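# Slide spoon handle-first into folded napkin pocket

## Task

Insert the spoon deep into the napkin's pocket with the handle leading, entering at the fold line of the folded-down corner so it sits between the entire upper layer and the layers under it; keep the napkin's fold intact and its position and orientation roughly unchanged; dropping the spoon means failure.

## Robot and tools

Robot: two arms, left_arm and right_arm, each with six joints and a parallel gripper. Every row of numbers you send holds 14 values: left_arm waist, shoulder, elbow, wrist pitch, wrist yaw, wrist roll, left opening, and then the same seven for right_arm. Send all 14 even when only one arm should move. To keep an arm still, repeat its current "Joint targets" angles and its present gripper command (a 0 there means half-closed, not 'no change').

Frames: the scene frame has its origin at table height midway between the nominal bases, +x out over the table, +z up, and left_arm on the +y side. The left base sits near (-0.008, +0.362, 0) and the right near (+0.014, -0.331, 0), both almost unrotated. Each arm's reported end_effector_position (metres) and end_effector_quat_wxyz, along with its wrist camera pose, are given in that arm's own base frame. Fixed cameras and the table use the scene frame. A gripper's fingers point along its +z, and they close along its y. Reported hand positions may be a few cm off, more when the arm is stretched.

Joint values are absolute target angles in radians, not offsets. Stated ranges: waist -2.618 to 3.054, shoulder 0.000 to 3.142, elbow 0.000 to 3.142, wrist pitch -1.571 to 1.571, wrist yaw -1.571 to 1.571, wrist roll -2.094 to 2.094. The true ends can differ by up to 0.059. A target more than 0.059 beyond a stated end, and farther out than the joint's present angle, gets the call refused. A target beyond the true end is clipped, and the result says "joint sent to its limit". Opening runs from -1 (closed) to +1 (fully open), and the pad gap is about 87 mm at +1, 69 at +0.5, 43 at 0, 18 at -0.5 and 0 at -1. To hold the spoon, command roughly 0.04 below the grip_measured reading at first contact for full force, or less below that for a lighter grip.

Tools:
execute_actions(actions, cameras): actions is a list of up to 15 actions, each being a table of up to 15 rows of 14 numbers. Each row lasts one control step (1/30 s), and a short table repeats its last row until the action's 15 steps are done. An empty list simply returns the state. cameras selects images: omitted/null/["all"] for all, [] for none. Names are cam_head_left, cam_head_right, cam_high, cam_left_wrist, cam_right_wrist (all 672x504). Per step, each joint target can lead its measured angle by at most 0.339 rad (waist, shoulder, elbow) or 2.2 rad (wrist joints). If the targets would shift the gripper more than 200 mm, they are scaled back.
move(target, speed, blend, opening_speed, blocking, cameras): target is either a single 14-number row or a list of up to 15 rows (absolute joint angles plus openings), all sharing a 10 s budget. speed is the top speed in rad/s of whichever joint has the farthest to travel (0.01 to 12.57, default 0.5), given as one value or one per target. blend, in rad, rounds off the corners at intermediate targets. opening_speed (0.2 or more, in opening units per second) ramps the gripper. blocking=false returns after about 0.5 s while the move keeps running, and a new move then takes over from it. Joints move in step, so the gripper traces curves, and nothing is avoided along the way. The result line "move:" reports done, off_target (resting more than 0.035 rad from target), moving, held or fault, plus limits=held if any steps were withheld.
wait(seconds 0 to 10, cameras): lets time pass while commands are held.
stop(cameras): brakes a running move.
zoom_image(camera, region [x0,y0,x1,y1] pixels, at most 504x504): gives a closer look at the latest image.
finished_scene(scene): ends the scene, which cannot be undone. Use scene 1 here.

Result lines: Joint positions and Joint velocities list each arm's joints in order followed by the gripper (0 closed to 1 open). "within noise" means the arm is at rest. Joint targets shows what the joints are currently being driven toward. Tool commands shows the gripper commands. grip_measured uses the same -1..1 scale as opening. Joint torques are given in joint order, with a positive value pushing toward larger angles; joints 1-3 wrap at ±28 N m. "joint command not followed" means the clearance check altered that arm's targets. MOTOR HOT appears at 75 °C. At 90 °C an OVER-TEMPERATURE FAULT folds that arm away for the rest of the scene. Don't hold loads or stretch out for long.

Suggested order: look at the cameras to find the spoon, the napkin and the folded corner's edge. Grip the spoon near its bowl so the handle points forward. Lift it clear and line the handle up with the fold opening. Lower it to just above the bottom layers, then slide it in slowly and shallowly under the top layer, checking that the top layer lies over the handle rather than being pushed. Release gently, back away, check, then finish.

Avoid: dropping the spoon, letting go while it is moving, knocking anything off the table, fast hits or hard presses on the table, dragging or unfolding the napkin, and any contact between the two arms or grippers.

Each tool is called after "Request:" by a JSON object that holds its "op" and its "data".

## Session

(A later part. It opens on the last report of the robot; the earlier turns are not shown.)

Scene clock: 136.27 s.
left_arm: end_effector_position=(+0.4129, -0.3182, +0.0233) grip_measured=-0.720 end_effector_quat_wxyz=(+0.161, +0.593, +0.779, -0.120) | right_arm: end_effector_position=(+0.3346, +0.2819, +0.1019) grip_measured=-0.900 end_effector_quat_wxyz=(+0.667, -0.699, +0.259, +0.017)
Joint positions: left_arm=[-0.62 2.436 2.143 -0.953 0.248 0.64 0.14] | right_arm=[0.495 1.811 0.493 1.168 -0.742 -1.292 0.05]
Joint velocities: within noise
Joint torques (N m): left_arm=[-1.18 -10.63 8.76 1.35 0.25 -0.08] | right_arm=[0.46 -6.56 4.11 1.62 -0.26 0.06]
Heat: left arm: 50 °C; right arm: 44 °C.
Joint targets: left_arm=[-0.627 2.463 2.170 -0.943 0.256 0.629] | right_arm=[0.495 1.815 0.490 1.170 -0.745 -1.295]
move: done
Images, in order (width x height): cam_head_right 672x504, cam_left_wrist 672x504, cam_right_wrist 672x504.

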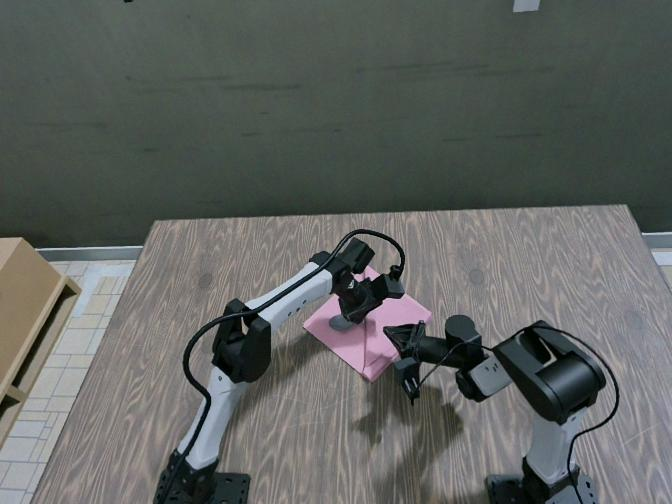

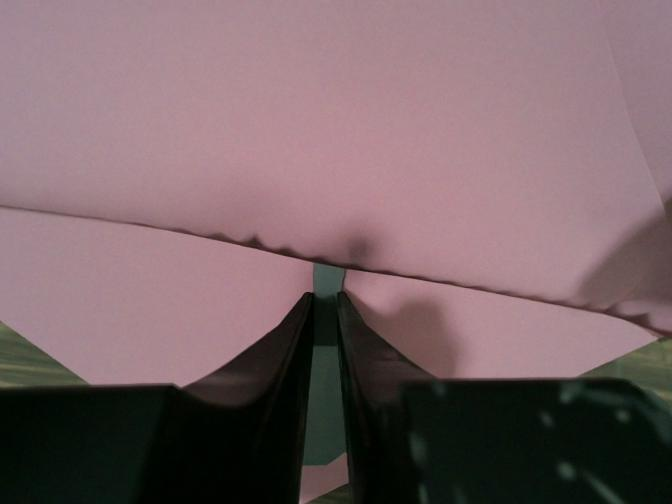

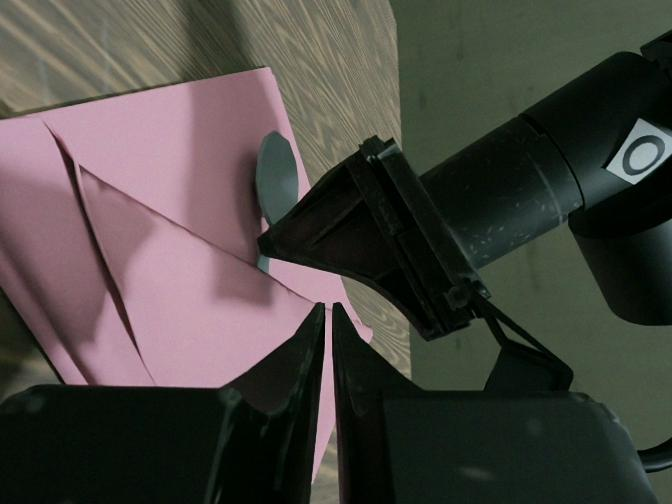

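Request:
{"op": "move", "data": {"target": [-0.630, 2.467, 2.118, -0.901, 0.271, 0.619, -0.82, 0.495, 1.815, 0.49, 1.17, -0.745, -1.295, -0.9], "speed": 0.06, "cameras": ["cam_left_wrist", "cam_right_wrist", "cam_head_right"]}}

Request:
{"op": "zoom_image", "data": {"camera": "cam_right_wrist", "region": [150, 80, 390, 310]}}

Request:
{"op": "zoom_image", "data": {"camera": "cam_head_right", "region": [300, 255, 440, 385]}}

Scene clock: 148.40 s.
left_arm: end_effector_position=(+0.4144, -0.3248, +0.0206) grip_measured=-0.720 end_effector_quat_wxyz=(+0.172, +0.591, +0.778, -0.128) | right_arm: end_effector_position=(+0.3346, +0.2819, +0.1019) grip_measured=-0.900 end_effector_quat_wxyz=(+0.667, -0.699, +0.259, +0.017)
Joint positions: left_arm=[-0.623 2.436 2.126 -0.913 0.263 0.63 0.14] | right_arm=[0.495 1.811 0.493 1.168 -0.742 -1.292 0.05]
Joint velocities: within noise
Joint torques (N m): left_arm=[-1.14 -10.35 5.86 1.41 0.26 -0.09] | right_arm=[0.12 -6.48 4.21 1.64 -0.27 0.04]
Heat: left arm: 50 °C; right arm: 44 °C.
Joint targets: left_arm=[-0.630 2.467 2.118 -0.901 0.271 0.619] | right_arm=[0.495 1.815 0.490 1.170 -0.745 -1.295]
move: done
Images, in order (width x height): cam_head_right 672x504, cam_left_wrist 672x504, cam_right_wrist 672x504.

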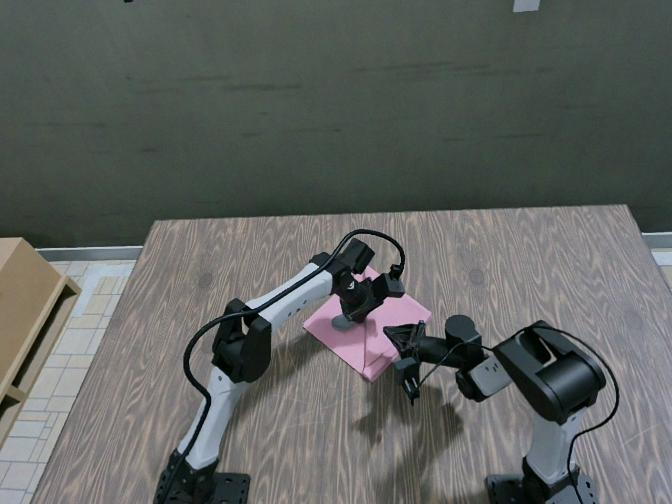

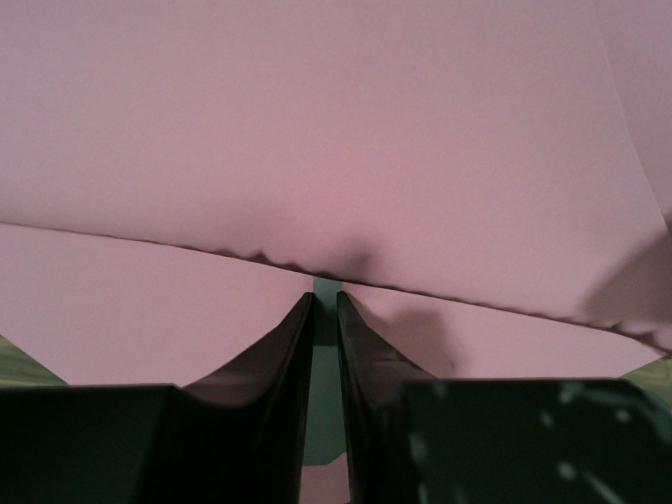

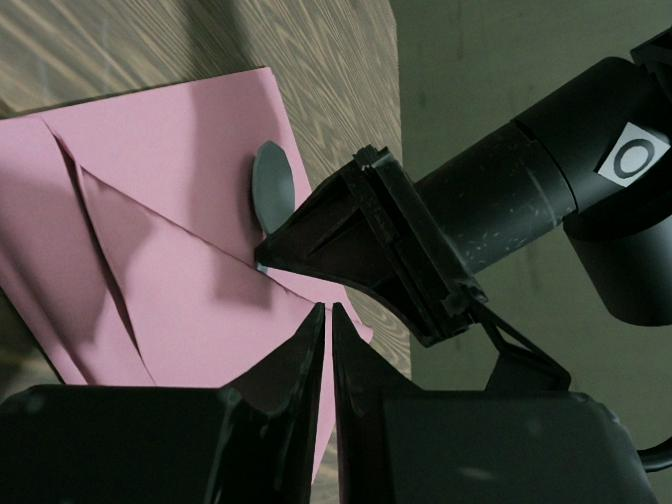

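Scaled by 2.100 from the camera's 672x504 image, which has a finer 960x720 frame.

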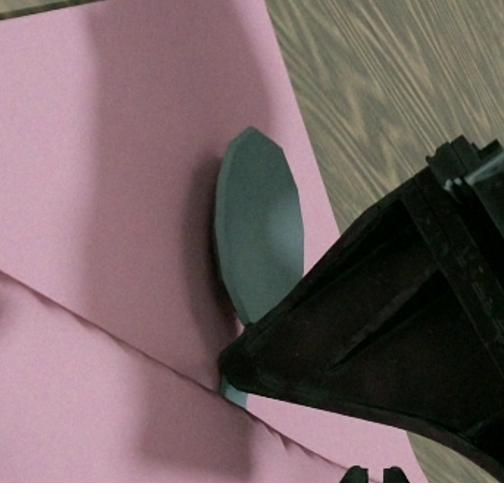

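Scaled by 3.600 from the camera's 672x504 image, which has a finer 960x720 frame.

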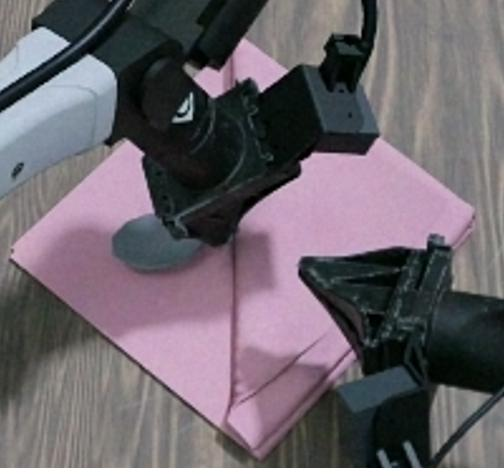

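Request:
{"op": "move", "data": {"target": [[-0.628, 2.477, 2.120, -0.903, 0.270, 0.620, -0.82, 0.495, 1.815, 0.49, 1.17, -0.745, -1.295, -0.9],[-0.625, 2.470, 2.120, -0.908, 0.267, 0.625, -0.55, 0.495, 1.815, 0.49, 1.17, -0.745, -1.295, -0.9],[-0.598, 2.392, 2.066, -0.89, 0.284, 0.679, -0.55, 0.495, 1.815, 0.49, 1.17, -0.745, -1.295, -0.9],[-0.602, 2.405, 2.071, -0.895, 0.280, 0.673, 0.22, 0.495, 1.815, 0.49, 1.17, -0.745, -1.295, -0.9]], "speed": 0.12, "opening_speed": 0.6, "cameras": ["cam_left_wrist", "cam_right_wrist"]}}

Scene clock: 173.57 s.
left_arm: end_effector_position=(+0.4164, -0.3201, +0.0156) grip_measured=+0.220 end_effector_quat_wxyz=(+0.175, +0.598, +0.770, -0.135) | right_arm: end_effector_position=(+0.3346, +0.2819, +0.1019) grip_measured=-0.900 end_effector_quat_wxyz=(+0.667, -0.699, +0.259, +0.017)
Joint positions: left_arm=[-0.608 2.427 2.088 -0.884 0.284 0.662 0.61] | right_arm=[0.495 1.811 0.493 1.168 -0.742 -1.292 0.05]
Joint velocities: within noise
Joint torques (N m): left_arm=[0.2 -14.38 5.18 1.13 0.13 0.15] | right_arm=[0.49 -6.31 4.14 1.69 -0.37 0.03]
Heat: left arm: 53 °C; right arm: 44 °C.
Joint targets: left_arm=[-0.602 2.405 2.071 -0.895 0.280 0.673] | right_arm=[0.495 1.815 0.490 1.170 -0.745 -1.295]
move: done
Images, in order (width x height): cam_left_wrist 672x504, cam_right_wrist 672x504.

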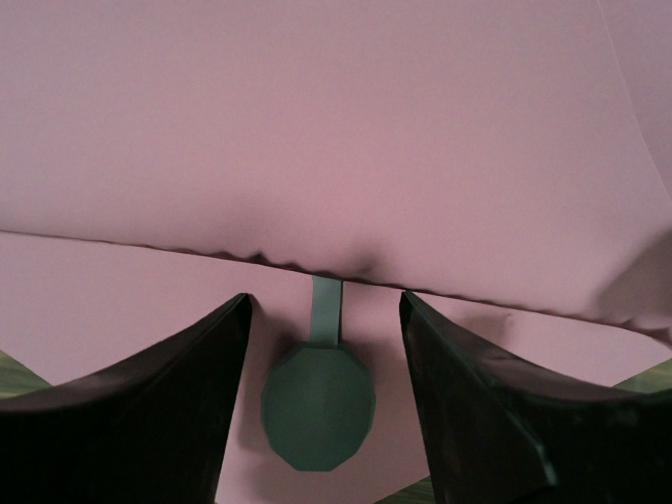

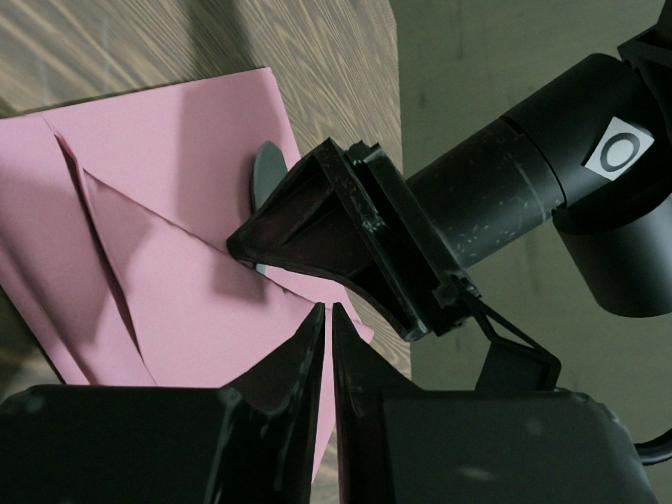

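Request:
{"op": "move", "data": {"target": [[-0.602, 2.385, 2.071, -0.895, 0.280, 0.673, 0.22, 0.495, 1.815, 0.49, 1.17, -0.745, -1.295, -0.9],[-0.525, 2.283, 1.867, -0.841, 0.335, 0.827, 0.22, 0.495, 1.815, 0.49, 1.17, -0.745, -1.295, -0.9]], "speed": 0.15, "cameras": ["cam_left_wrist","cam_right_wrist"]}}

Scene clock: 178.20 s.
left_arm: end_effector_position=(+0.4122, -0.2790, +0.0151) grip_measured=+0.220 end_effector_quat_wxyz=(+0.177, +0.630, +0.743, -0.144) | right_arm: end_effector_position=(+0.3346, +0.2819, +0.1019) grip_measured=-0.900 end_effector_quat_wxyz=(+0.667, -0.699, +0.259, +0.017)
Joint positions: left_arm=[-0.534 2.314 1.887 -0.828 0.342 0.817 0.61] | right_arm=[0.495 1.811 0.493 1.168 -0.742 -1.292 0.05]
Joint velocities: within noise
Joint torques (N m): left_arm=[0.5 -14.23 4.78 1.03 0.14 0.12] | right_arm=[0.29 -6.5 4.11 1.69 -0.36 0.05]
Heat: left arm: 57 °C; right arm: 44 °C.
Joint targets: left_arm=[-0.525 2.283 1.867 -0.841 0.335 0.827] | right_arm=[0.495 1.815 0.490 1.170 -0.745 -1.295]
move: done
Images, in order (width x height): cam_left_wrist 672x504, cam_right_wrist 672x504.

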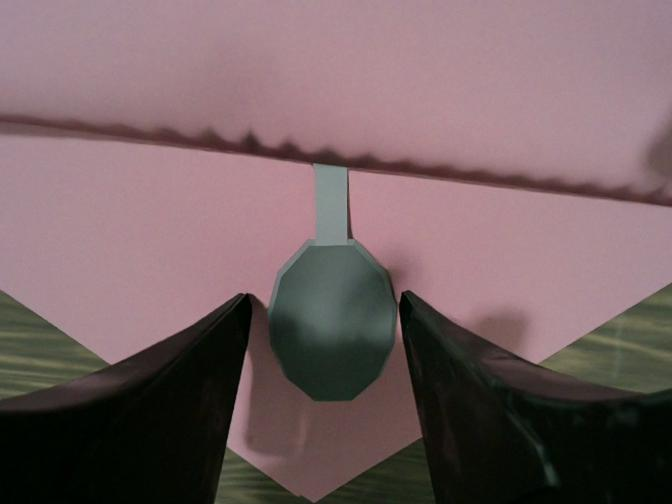

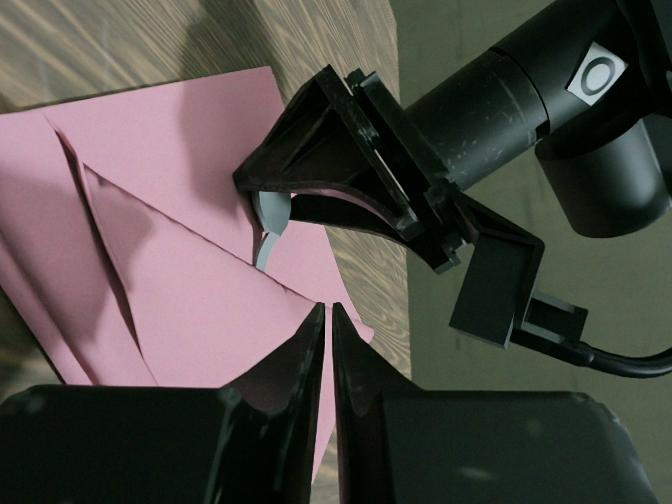

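Request:
{"op": "move", "data": {"target": [-0.525, 2.283, 1.867, -0.841, 0.335, 0.827, -0.12, 0.495, 1.815, 0.49, 1.17, -0.745, -1.295, -0.9], "opening_speed": 0.8, "cameras": ["cam_left_wrist"]}}

Request:
{"op": "move", "data": {"target": [-0.556, 2.352, 1.95, -0.873, 0.307, 0.766, -0.12, 0.495, 1.815, 0.49, 1.17, -0.745, -1.295, -0.9], "speed": 0.1, "cameras": ["cam_left_wrist","cam_right_wrist"]}}

Scene clock: 181.37 s.
left_arm: end_effector_position=(+0.4122, -0.2790, +0.0151) grip_measured=-0.032 end_effector_quat_wxyz=(+0.177, +0.630, +0.742, -0.144) | right_arm: end_effector_position=(+0.3346, +0.2819, +0.1019) grip_measured=-0.900 end_effector_quat_wxyz=(+0.667, -0.699, +0.259, +0.017)
Joint positions: left_arm=[-0.534 2.314 1.887 -0.828 0.342 0.818 0.484] | right_arm=[0.495 1.811 0.493 1.168 -0.742 -1.292 0.05]
Joint velocities: within noise
Joint torques (N m): left_arm=[0.51 -14.22 4.78 1.03 0.14 0.12] | right_arm=[0.35 -6.57 4.27 1.65 -0.32 0.05]
Heat: left arm: 58 °C; right arm: 44 °C.
Joint targets: left_arm=[-0.525 2.283 1.867 -0.841 0.335 0.827] | right_arm=[0.495 1.815 0.490 1.170 -0.745 -1.295]
move: done
Images, in order (width x height): cam_left_wrist 672x504.

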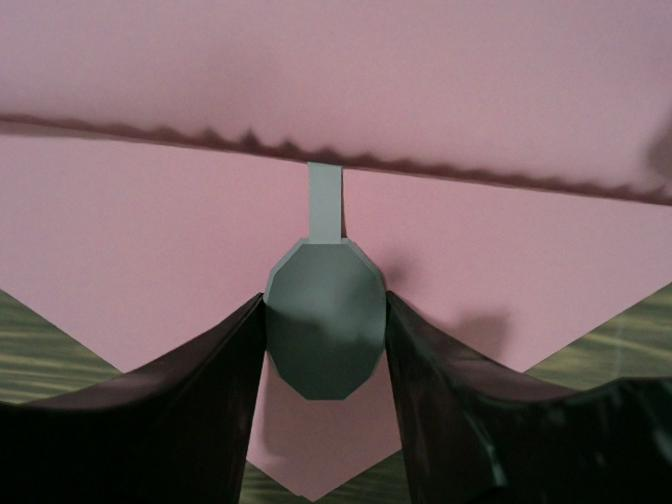

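Scene clock: 182.63 s.
left_arm: end_effector_position=(+0.4099, -0.2823, +0.0177) grip_measured=-0.032 end_effector_quat_wxyz=(+0.167, +0.620, +0.754, -0.137) | right_arm: end_effector_position=(+0.3346, +0.2819, +0.1019) grip_measured=-0.900 end_effector_quat_wxyz=(+0.667, -0.699, +0.259, +0.017)
Joint positions: left_arm=[-0.549 2.326 1.924 -0.862 0.316 0.778 0.484] | right_arm=[0.495 1.811 0.493 1.168 -0.742 -1.292 0.05]
Joint velocities: within noise
Joint torques (N m): left_arm=[-1.13 -9.94 8.61 1.02 0.11 -0.11] | right_arm=[0.23 -6.43 4.14 1.64 -0.3 0.09]
Heat: left arm: 58 °C; right arm: 44 °C.
Joint targets: left_arm=[-0.556 2.352 1.950 -0.873 0.307 0.766] | right_arm=[0.495 1.815 0.490 1.170 -0.745 -1.295]
move: done
Images, in order (width x height): cam_left_wrist 672x504, cam_right_wrist 672x504.

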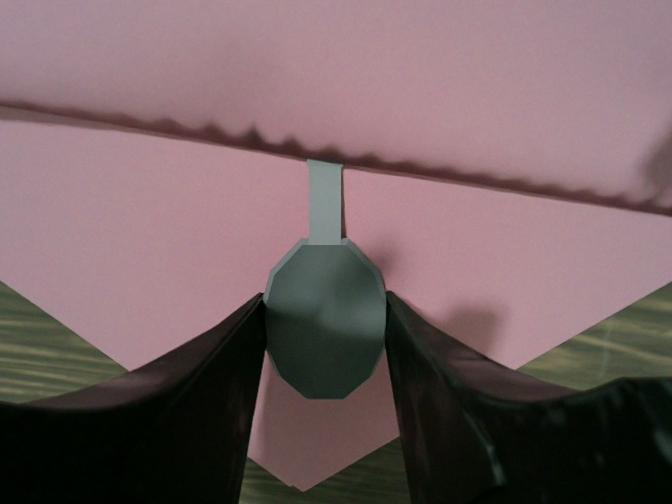

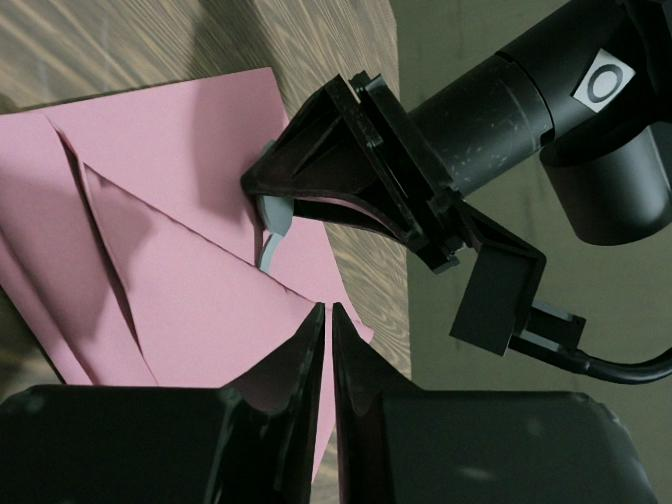

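Request:
{"op": "move", "data": {"target": [-0.567, 2.370, 1.971, -0.879, 0.297, 0.753, -0.12, 0.495, 1.815, 0.49, 1.17, -0.745, -1.295, -0.9], "speed": 0.1, "cameras": ["cam_left_wrist","cam_right_wrist"]}}

Scene clock: 188.23 s.
left_arm: end_effector_position=(+0.4105, -0.2867, +0.0169) grip_measured=-0.032 end_effector_quat_wxyz=(+0.166, +0.619, +0.756, -0.134) | right_arm: end_effector_position=(+0.3346, +0.2819, +0.1019) grip_measured=-0.900 end_effector_quat_wxyz=(+0.667, -0.699, +0.259, +0.017)
Joint positions: left_arm=[-0.559 2.341 1.946 -0.869 0.305 0.765 0.484] | right_arm=[0.495 1.811 0.493 1.168 -0.742 -1.292 0.05]
Joint velocities: within noise
Joint torques (N m): left_arm=[-1.28 -9.8 8.44 1.06 0.11 -0.11] | right_arm=[0.51 -6.48 4.3 1.67 -0.29 0.03]
Heat: left arm: 58 °C; right arm: 44 °C.
Joint targets: left_arm=[-0.567 2.370 1.971 -0.879 0.297 0.753] | right_arm=[0.495 1.815 0.490 1.170 -0.745 -1.295]
move: done
Images, in order (width x height): cam_left_wrist 672x504, cam_right_wrist 672x504.

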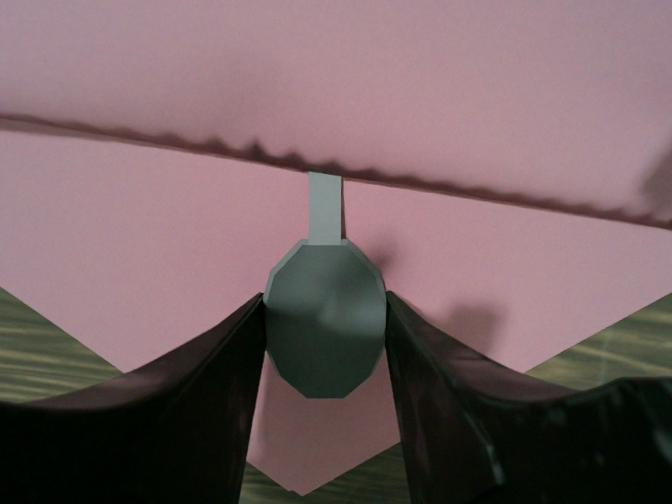

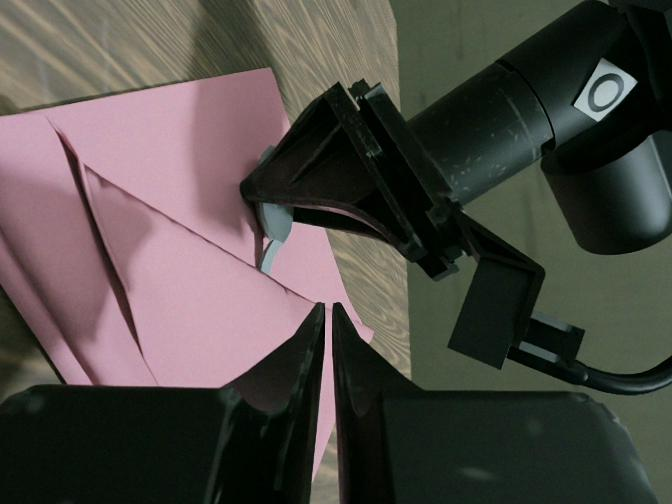

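Request:
{"op": "move", "data": {"target": [-0.577, 2.384, 1.989, -0.883, 0.287, 0.742, -0.12, 0.495, 1.815, 0.49, 1.17, -0.745, -1.295, -0.9], "speed": 0.1, "cameras": ["cam_left_wrist","cam_right_wrist"]}}

Scene clock: 191.23 s.
left_arm: end_effector_position=(+0.4113, -0.2908, +0.0165) grip_measured=-0.032 end_effector_quat_wxyz=(+0.166, +0.618, +0.757, -0.130) | right_arm: end_effector_position=(+0.3346, +0.2819, +0.1019) grip_measured=-0.900 end_effector_quat_wxyz=(+0.667, -0.699, +0.259, +0.017)
Joint positions: left_arm=[-0.568 2.353 1.966 -0.873 0.295 0.754 0.484] | right_arm=[0.495 1.811 0.493 1.168 -0.742 -1.292 0.05]
Joint velocities: within noise
Joint torques (N m): left_arm=[-1.32 -9.73 8.35 1.06 0.11 -0.11] | right_arm=[0.42 -6.46 4.18 1.64 -0.35 0.04]
Heat: left arm: 57 °C; right arm: 44 °C.
Joint targets: left_arm=[-0.577 2.384 1.989 -0.883 0.287 0.742] | right_arm=[0.495 1.815 0.490 1.170 -0.745 -1.295]
move: done
Images, in order (width x height): cam_left_wrist 672x504, cam_right_wrist 672x504.

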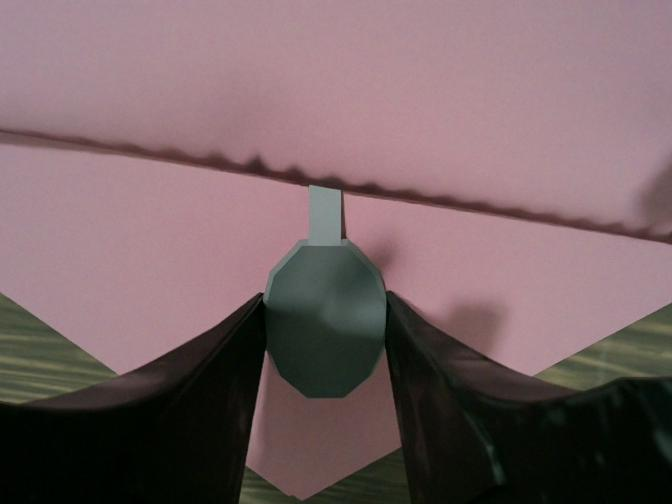

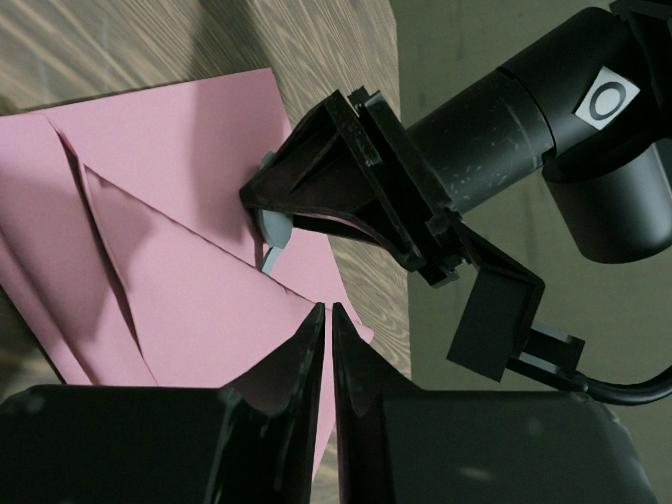

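Request:
{"op": "move", "data": {"target": [-0.587, 2.400, 2.008, -0.887, 0.277, 0.731, -0.12, 0.495, 1.815, 0.49, 1.17, -0.745, -1.295, -0.9], "speed": 0.1, "cameras": ["cam_left_wrist","cam_right_wrist"]}}

Scene clock: 194.30 s.
left_arm: end_effector_position=(+0.4122, -0.2951, +0.0161) grip_measured=-0.032 end_effector_quat_wxyz=(+0.166, +0.617, +0.759, -0.127) | right_arm: end_effector_position=(+0.3346, +0.2819, +0.1019) grip_measured=-0.900 end_effector_quat_wxyz=(+0.667, -0.699, +0.259, +0.017)
Joint positions: left_arm=[-0.577 2.366 1.987 -0.878 0.284 0.743 0.484] | right_arm=[0.495 1.811 0.493 1.168 -0.742 -1.292 0.05]
Joint velocities: within noise
Joint torques (N m): left_arm=[-1.44 -9.57 8.16 1.09 0.11 -0.11] | right_arm=[0.39 -6.56 4.08 1.62 -0.31 0.05]
Heat: left arm: 57 °C; right arm: 44 °C.
Joint targets: left_arm=[-0.587 2.400 2.008 -0.887 0.277 0.731] | right_arm=[0.495 1.815 0.490 1.170 -0.745 -1.295]
move: done
Images, in order (width x height): cam_left_wrist 672x504, cam_right_wrist 672x504.

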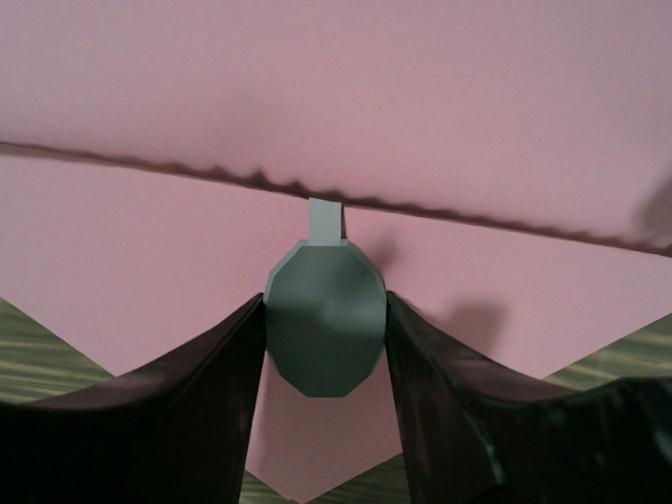

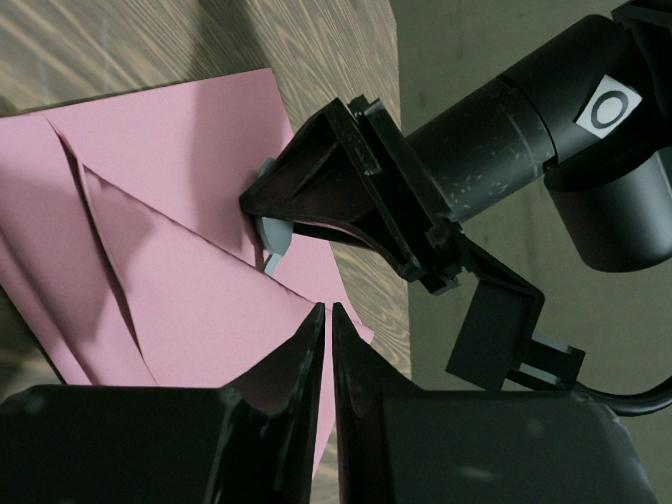

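Request:
{"op": "move", "data": {"target": [[-0.587, 2.403, 2.008, -0.887, 0.277, 0.731, -0.12, 0.495, 1.815, 0.49, 1.17, -0.745, -1.295, -0.9],[-0.587, 2.403, 2.008, -0.887, 0.277, 0.731, 0.25, 0.495, 1.815, 0.49, 1.17, -0.745, -1.295, -0.9]], "opening_speed": 0.4, "cameras": ["cam_left_wrist"]}}

Request:
{"op": "move", "data": {"target": [[-0.577, 2.13, 1.91, -1.04, 0.284, 0.743, 0.25, 0.495, 1.815, 0.49, 1.17, -0.745, -1.295, -0.9],[-0.2, 1.75, 1.30, -0.80, 0.1, 0.3, 0.3, 0.495, 1.815, 0.49, 1.17, -0.745, -1.295, -0.9]], "speed": [0.3, 0.8]}}

Scene clock: 199.03 s.
left_arm: end_effector_position=(+0.4113, -0.2961, +0.0161) grip_measured=+0.250 end_effector_quat_wxyz=(+0.165, +0.618, +0.758, -0.127) | right_arm: end_effector_position=(+0.3346, +0.2819, +0.1019) grip_measured=-0.900 end_effector_quat_wxyz=(+0.667, -0.699, +0.259, +0.017)
Joint positions: left_arm=[-0.58 2.366 1.987 -0.879 0.284 0.742 0.625] | right_arm=[0.495 1.811 0.493 1.168 -0.742 -1.292 0.05]
Joint velocities: within noise
Joint torques (N m): left_arm=[-1.17 -9.31 8.2 1.08 0.12 -0.1] | right_arm=[0.31 -6.52 4.18 1.64 -0.28 0.03]
Heat: left arm: 57 °C; right arm: 44 °C.
Joint targets: left_arm=[-0.587 2.403 2.008 -0.887 0.277 0.731] | right_arm=[0.495 1.815 0.490 1.170 -0.745 -1.295]
move: off_target (left_arm); target 2's new numbers were sent with left_arm's shoulder 0.037 rad from that target; left_arm: the shoulder is farthest, 0.037 rad from its target
Images, in order (width x height): cam_left_wrist 672x504.

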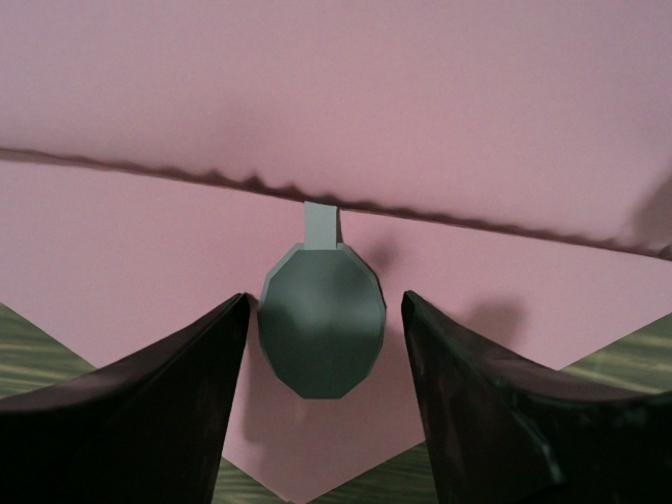

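Scene clock: 202.10 s.
left_arm: end_effector_position=(+0.3462, -0.0763, +0.0628) grip_measured=+0.300 end_effector_quat_wxyz=(+0.147, +0.257, +0.954, -0.045) | right_arm: end_effector_position=(+0.3346, +0.2819, +0.1019) grip_measured=-0.900 end_effector_quat_wxyz=(+0.667, -0.699, +0.259, +0.017)
Joint positions: left_arm=[-0.199 1.783 1.31 -0.808 0.108 0.311 0.65] | right_arm=[0.495 1.811 0.493 1.168 -0.742 -1.292 0.05]
Joint velocities: within noise
Joint torques (N m): left_arm=[-0.5 -10.45 5.53 1.28 -0.02 -0.09] | right_arm=[0.43 -6.61 4.07 1.67 -0.32 0.04]
Heat: left arm: 58 °C; right arm: 44 °C.
Joint targets: left_arm=[-0.200 1.750 1.300 -0.800 0.100 0.300] | right_arm=[0.495 1.815 0.490 1.170 -0.745 -1.295]
move: done

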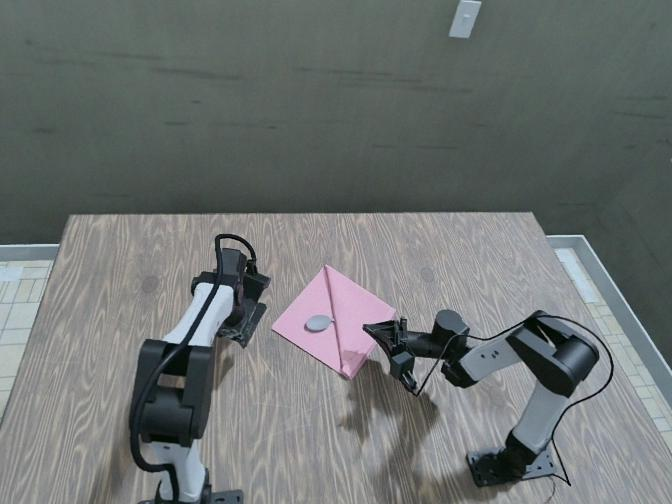

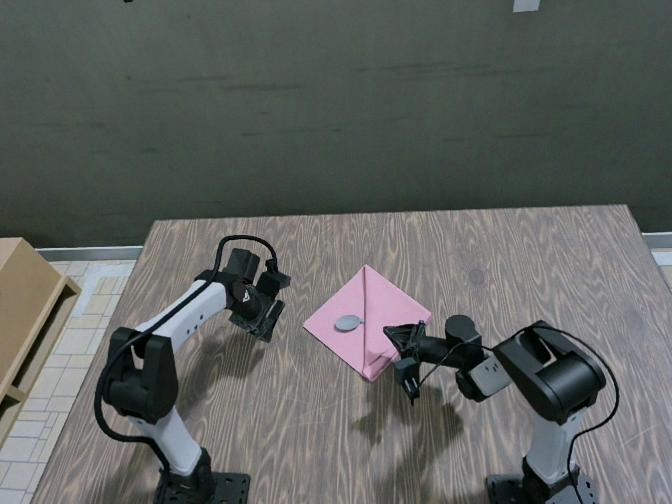

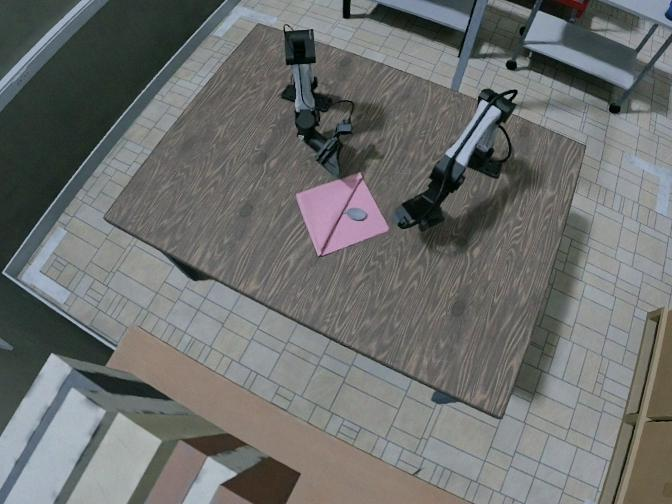

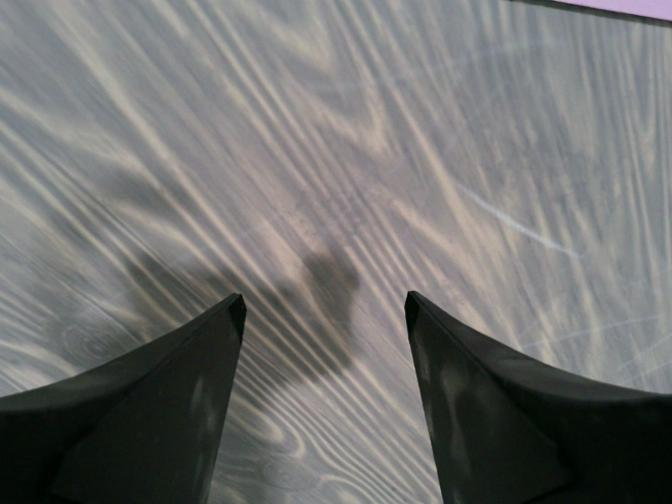

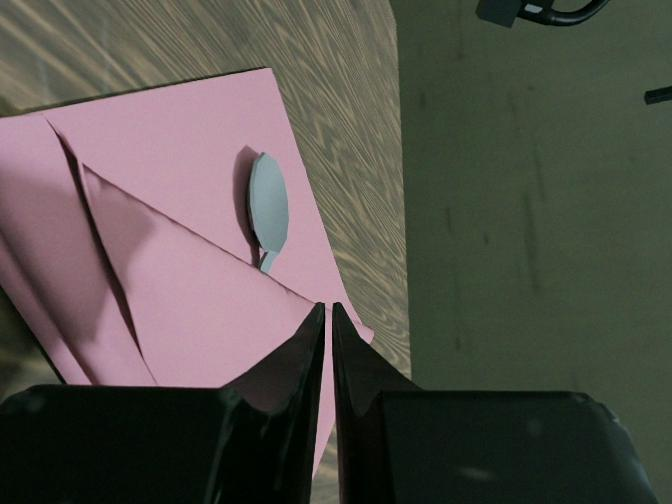

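Request:
{"op": "zoom_image", "data": {"camera": "cam_high", "region": [280, 160, 400, 265]}}

Request:
{"op": "zoom_image", "data": {"camera": "cam_head_right", "region": [290, 255, 450, 390]}}

Scaled by 4.200 from the camera's 672x504 image, which has a finer 960x720 frame.

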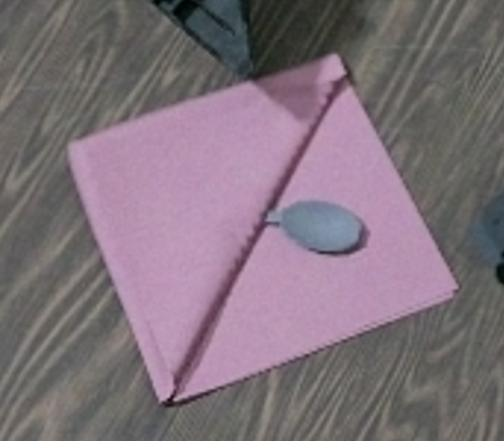

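Scaled by 3.150 from the camera's 672x504 image, which has a finer 960x720 frame.

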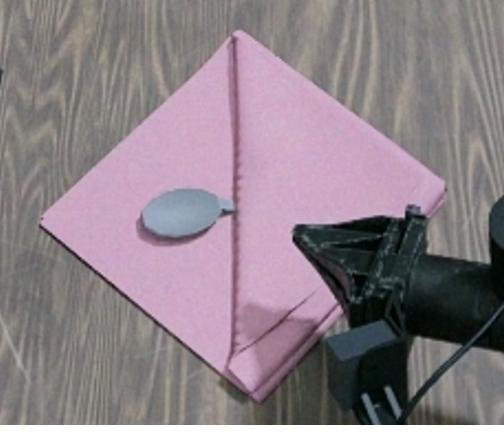

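Request:
{"op": "finished_scene", "data": {"scene": 2}}

The scene is finished: the task was done.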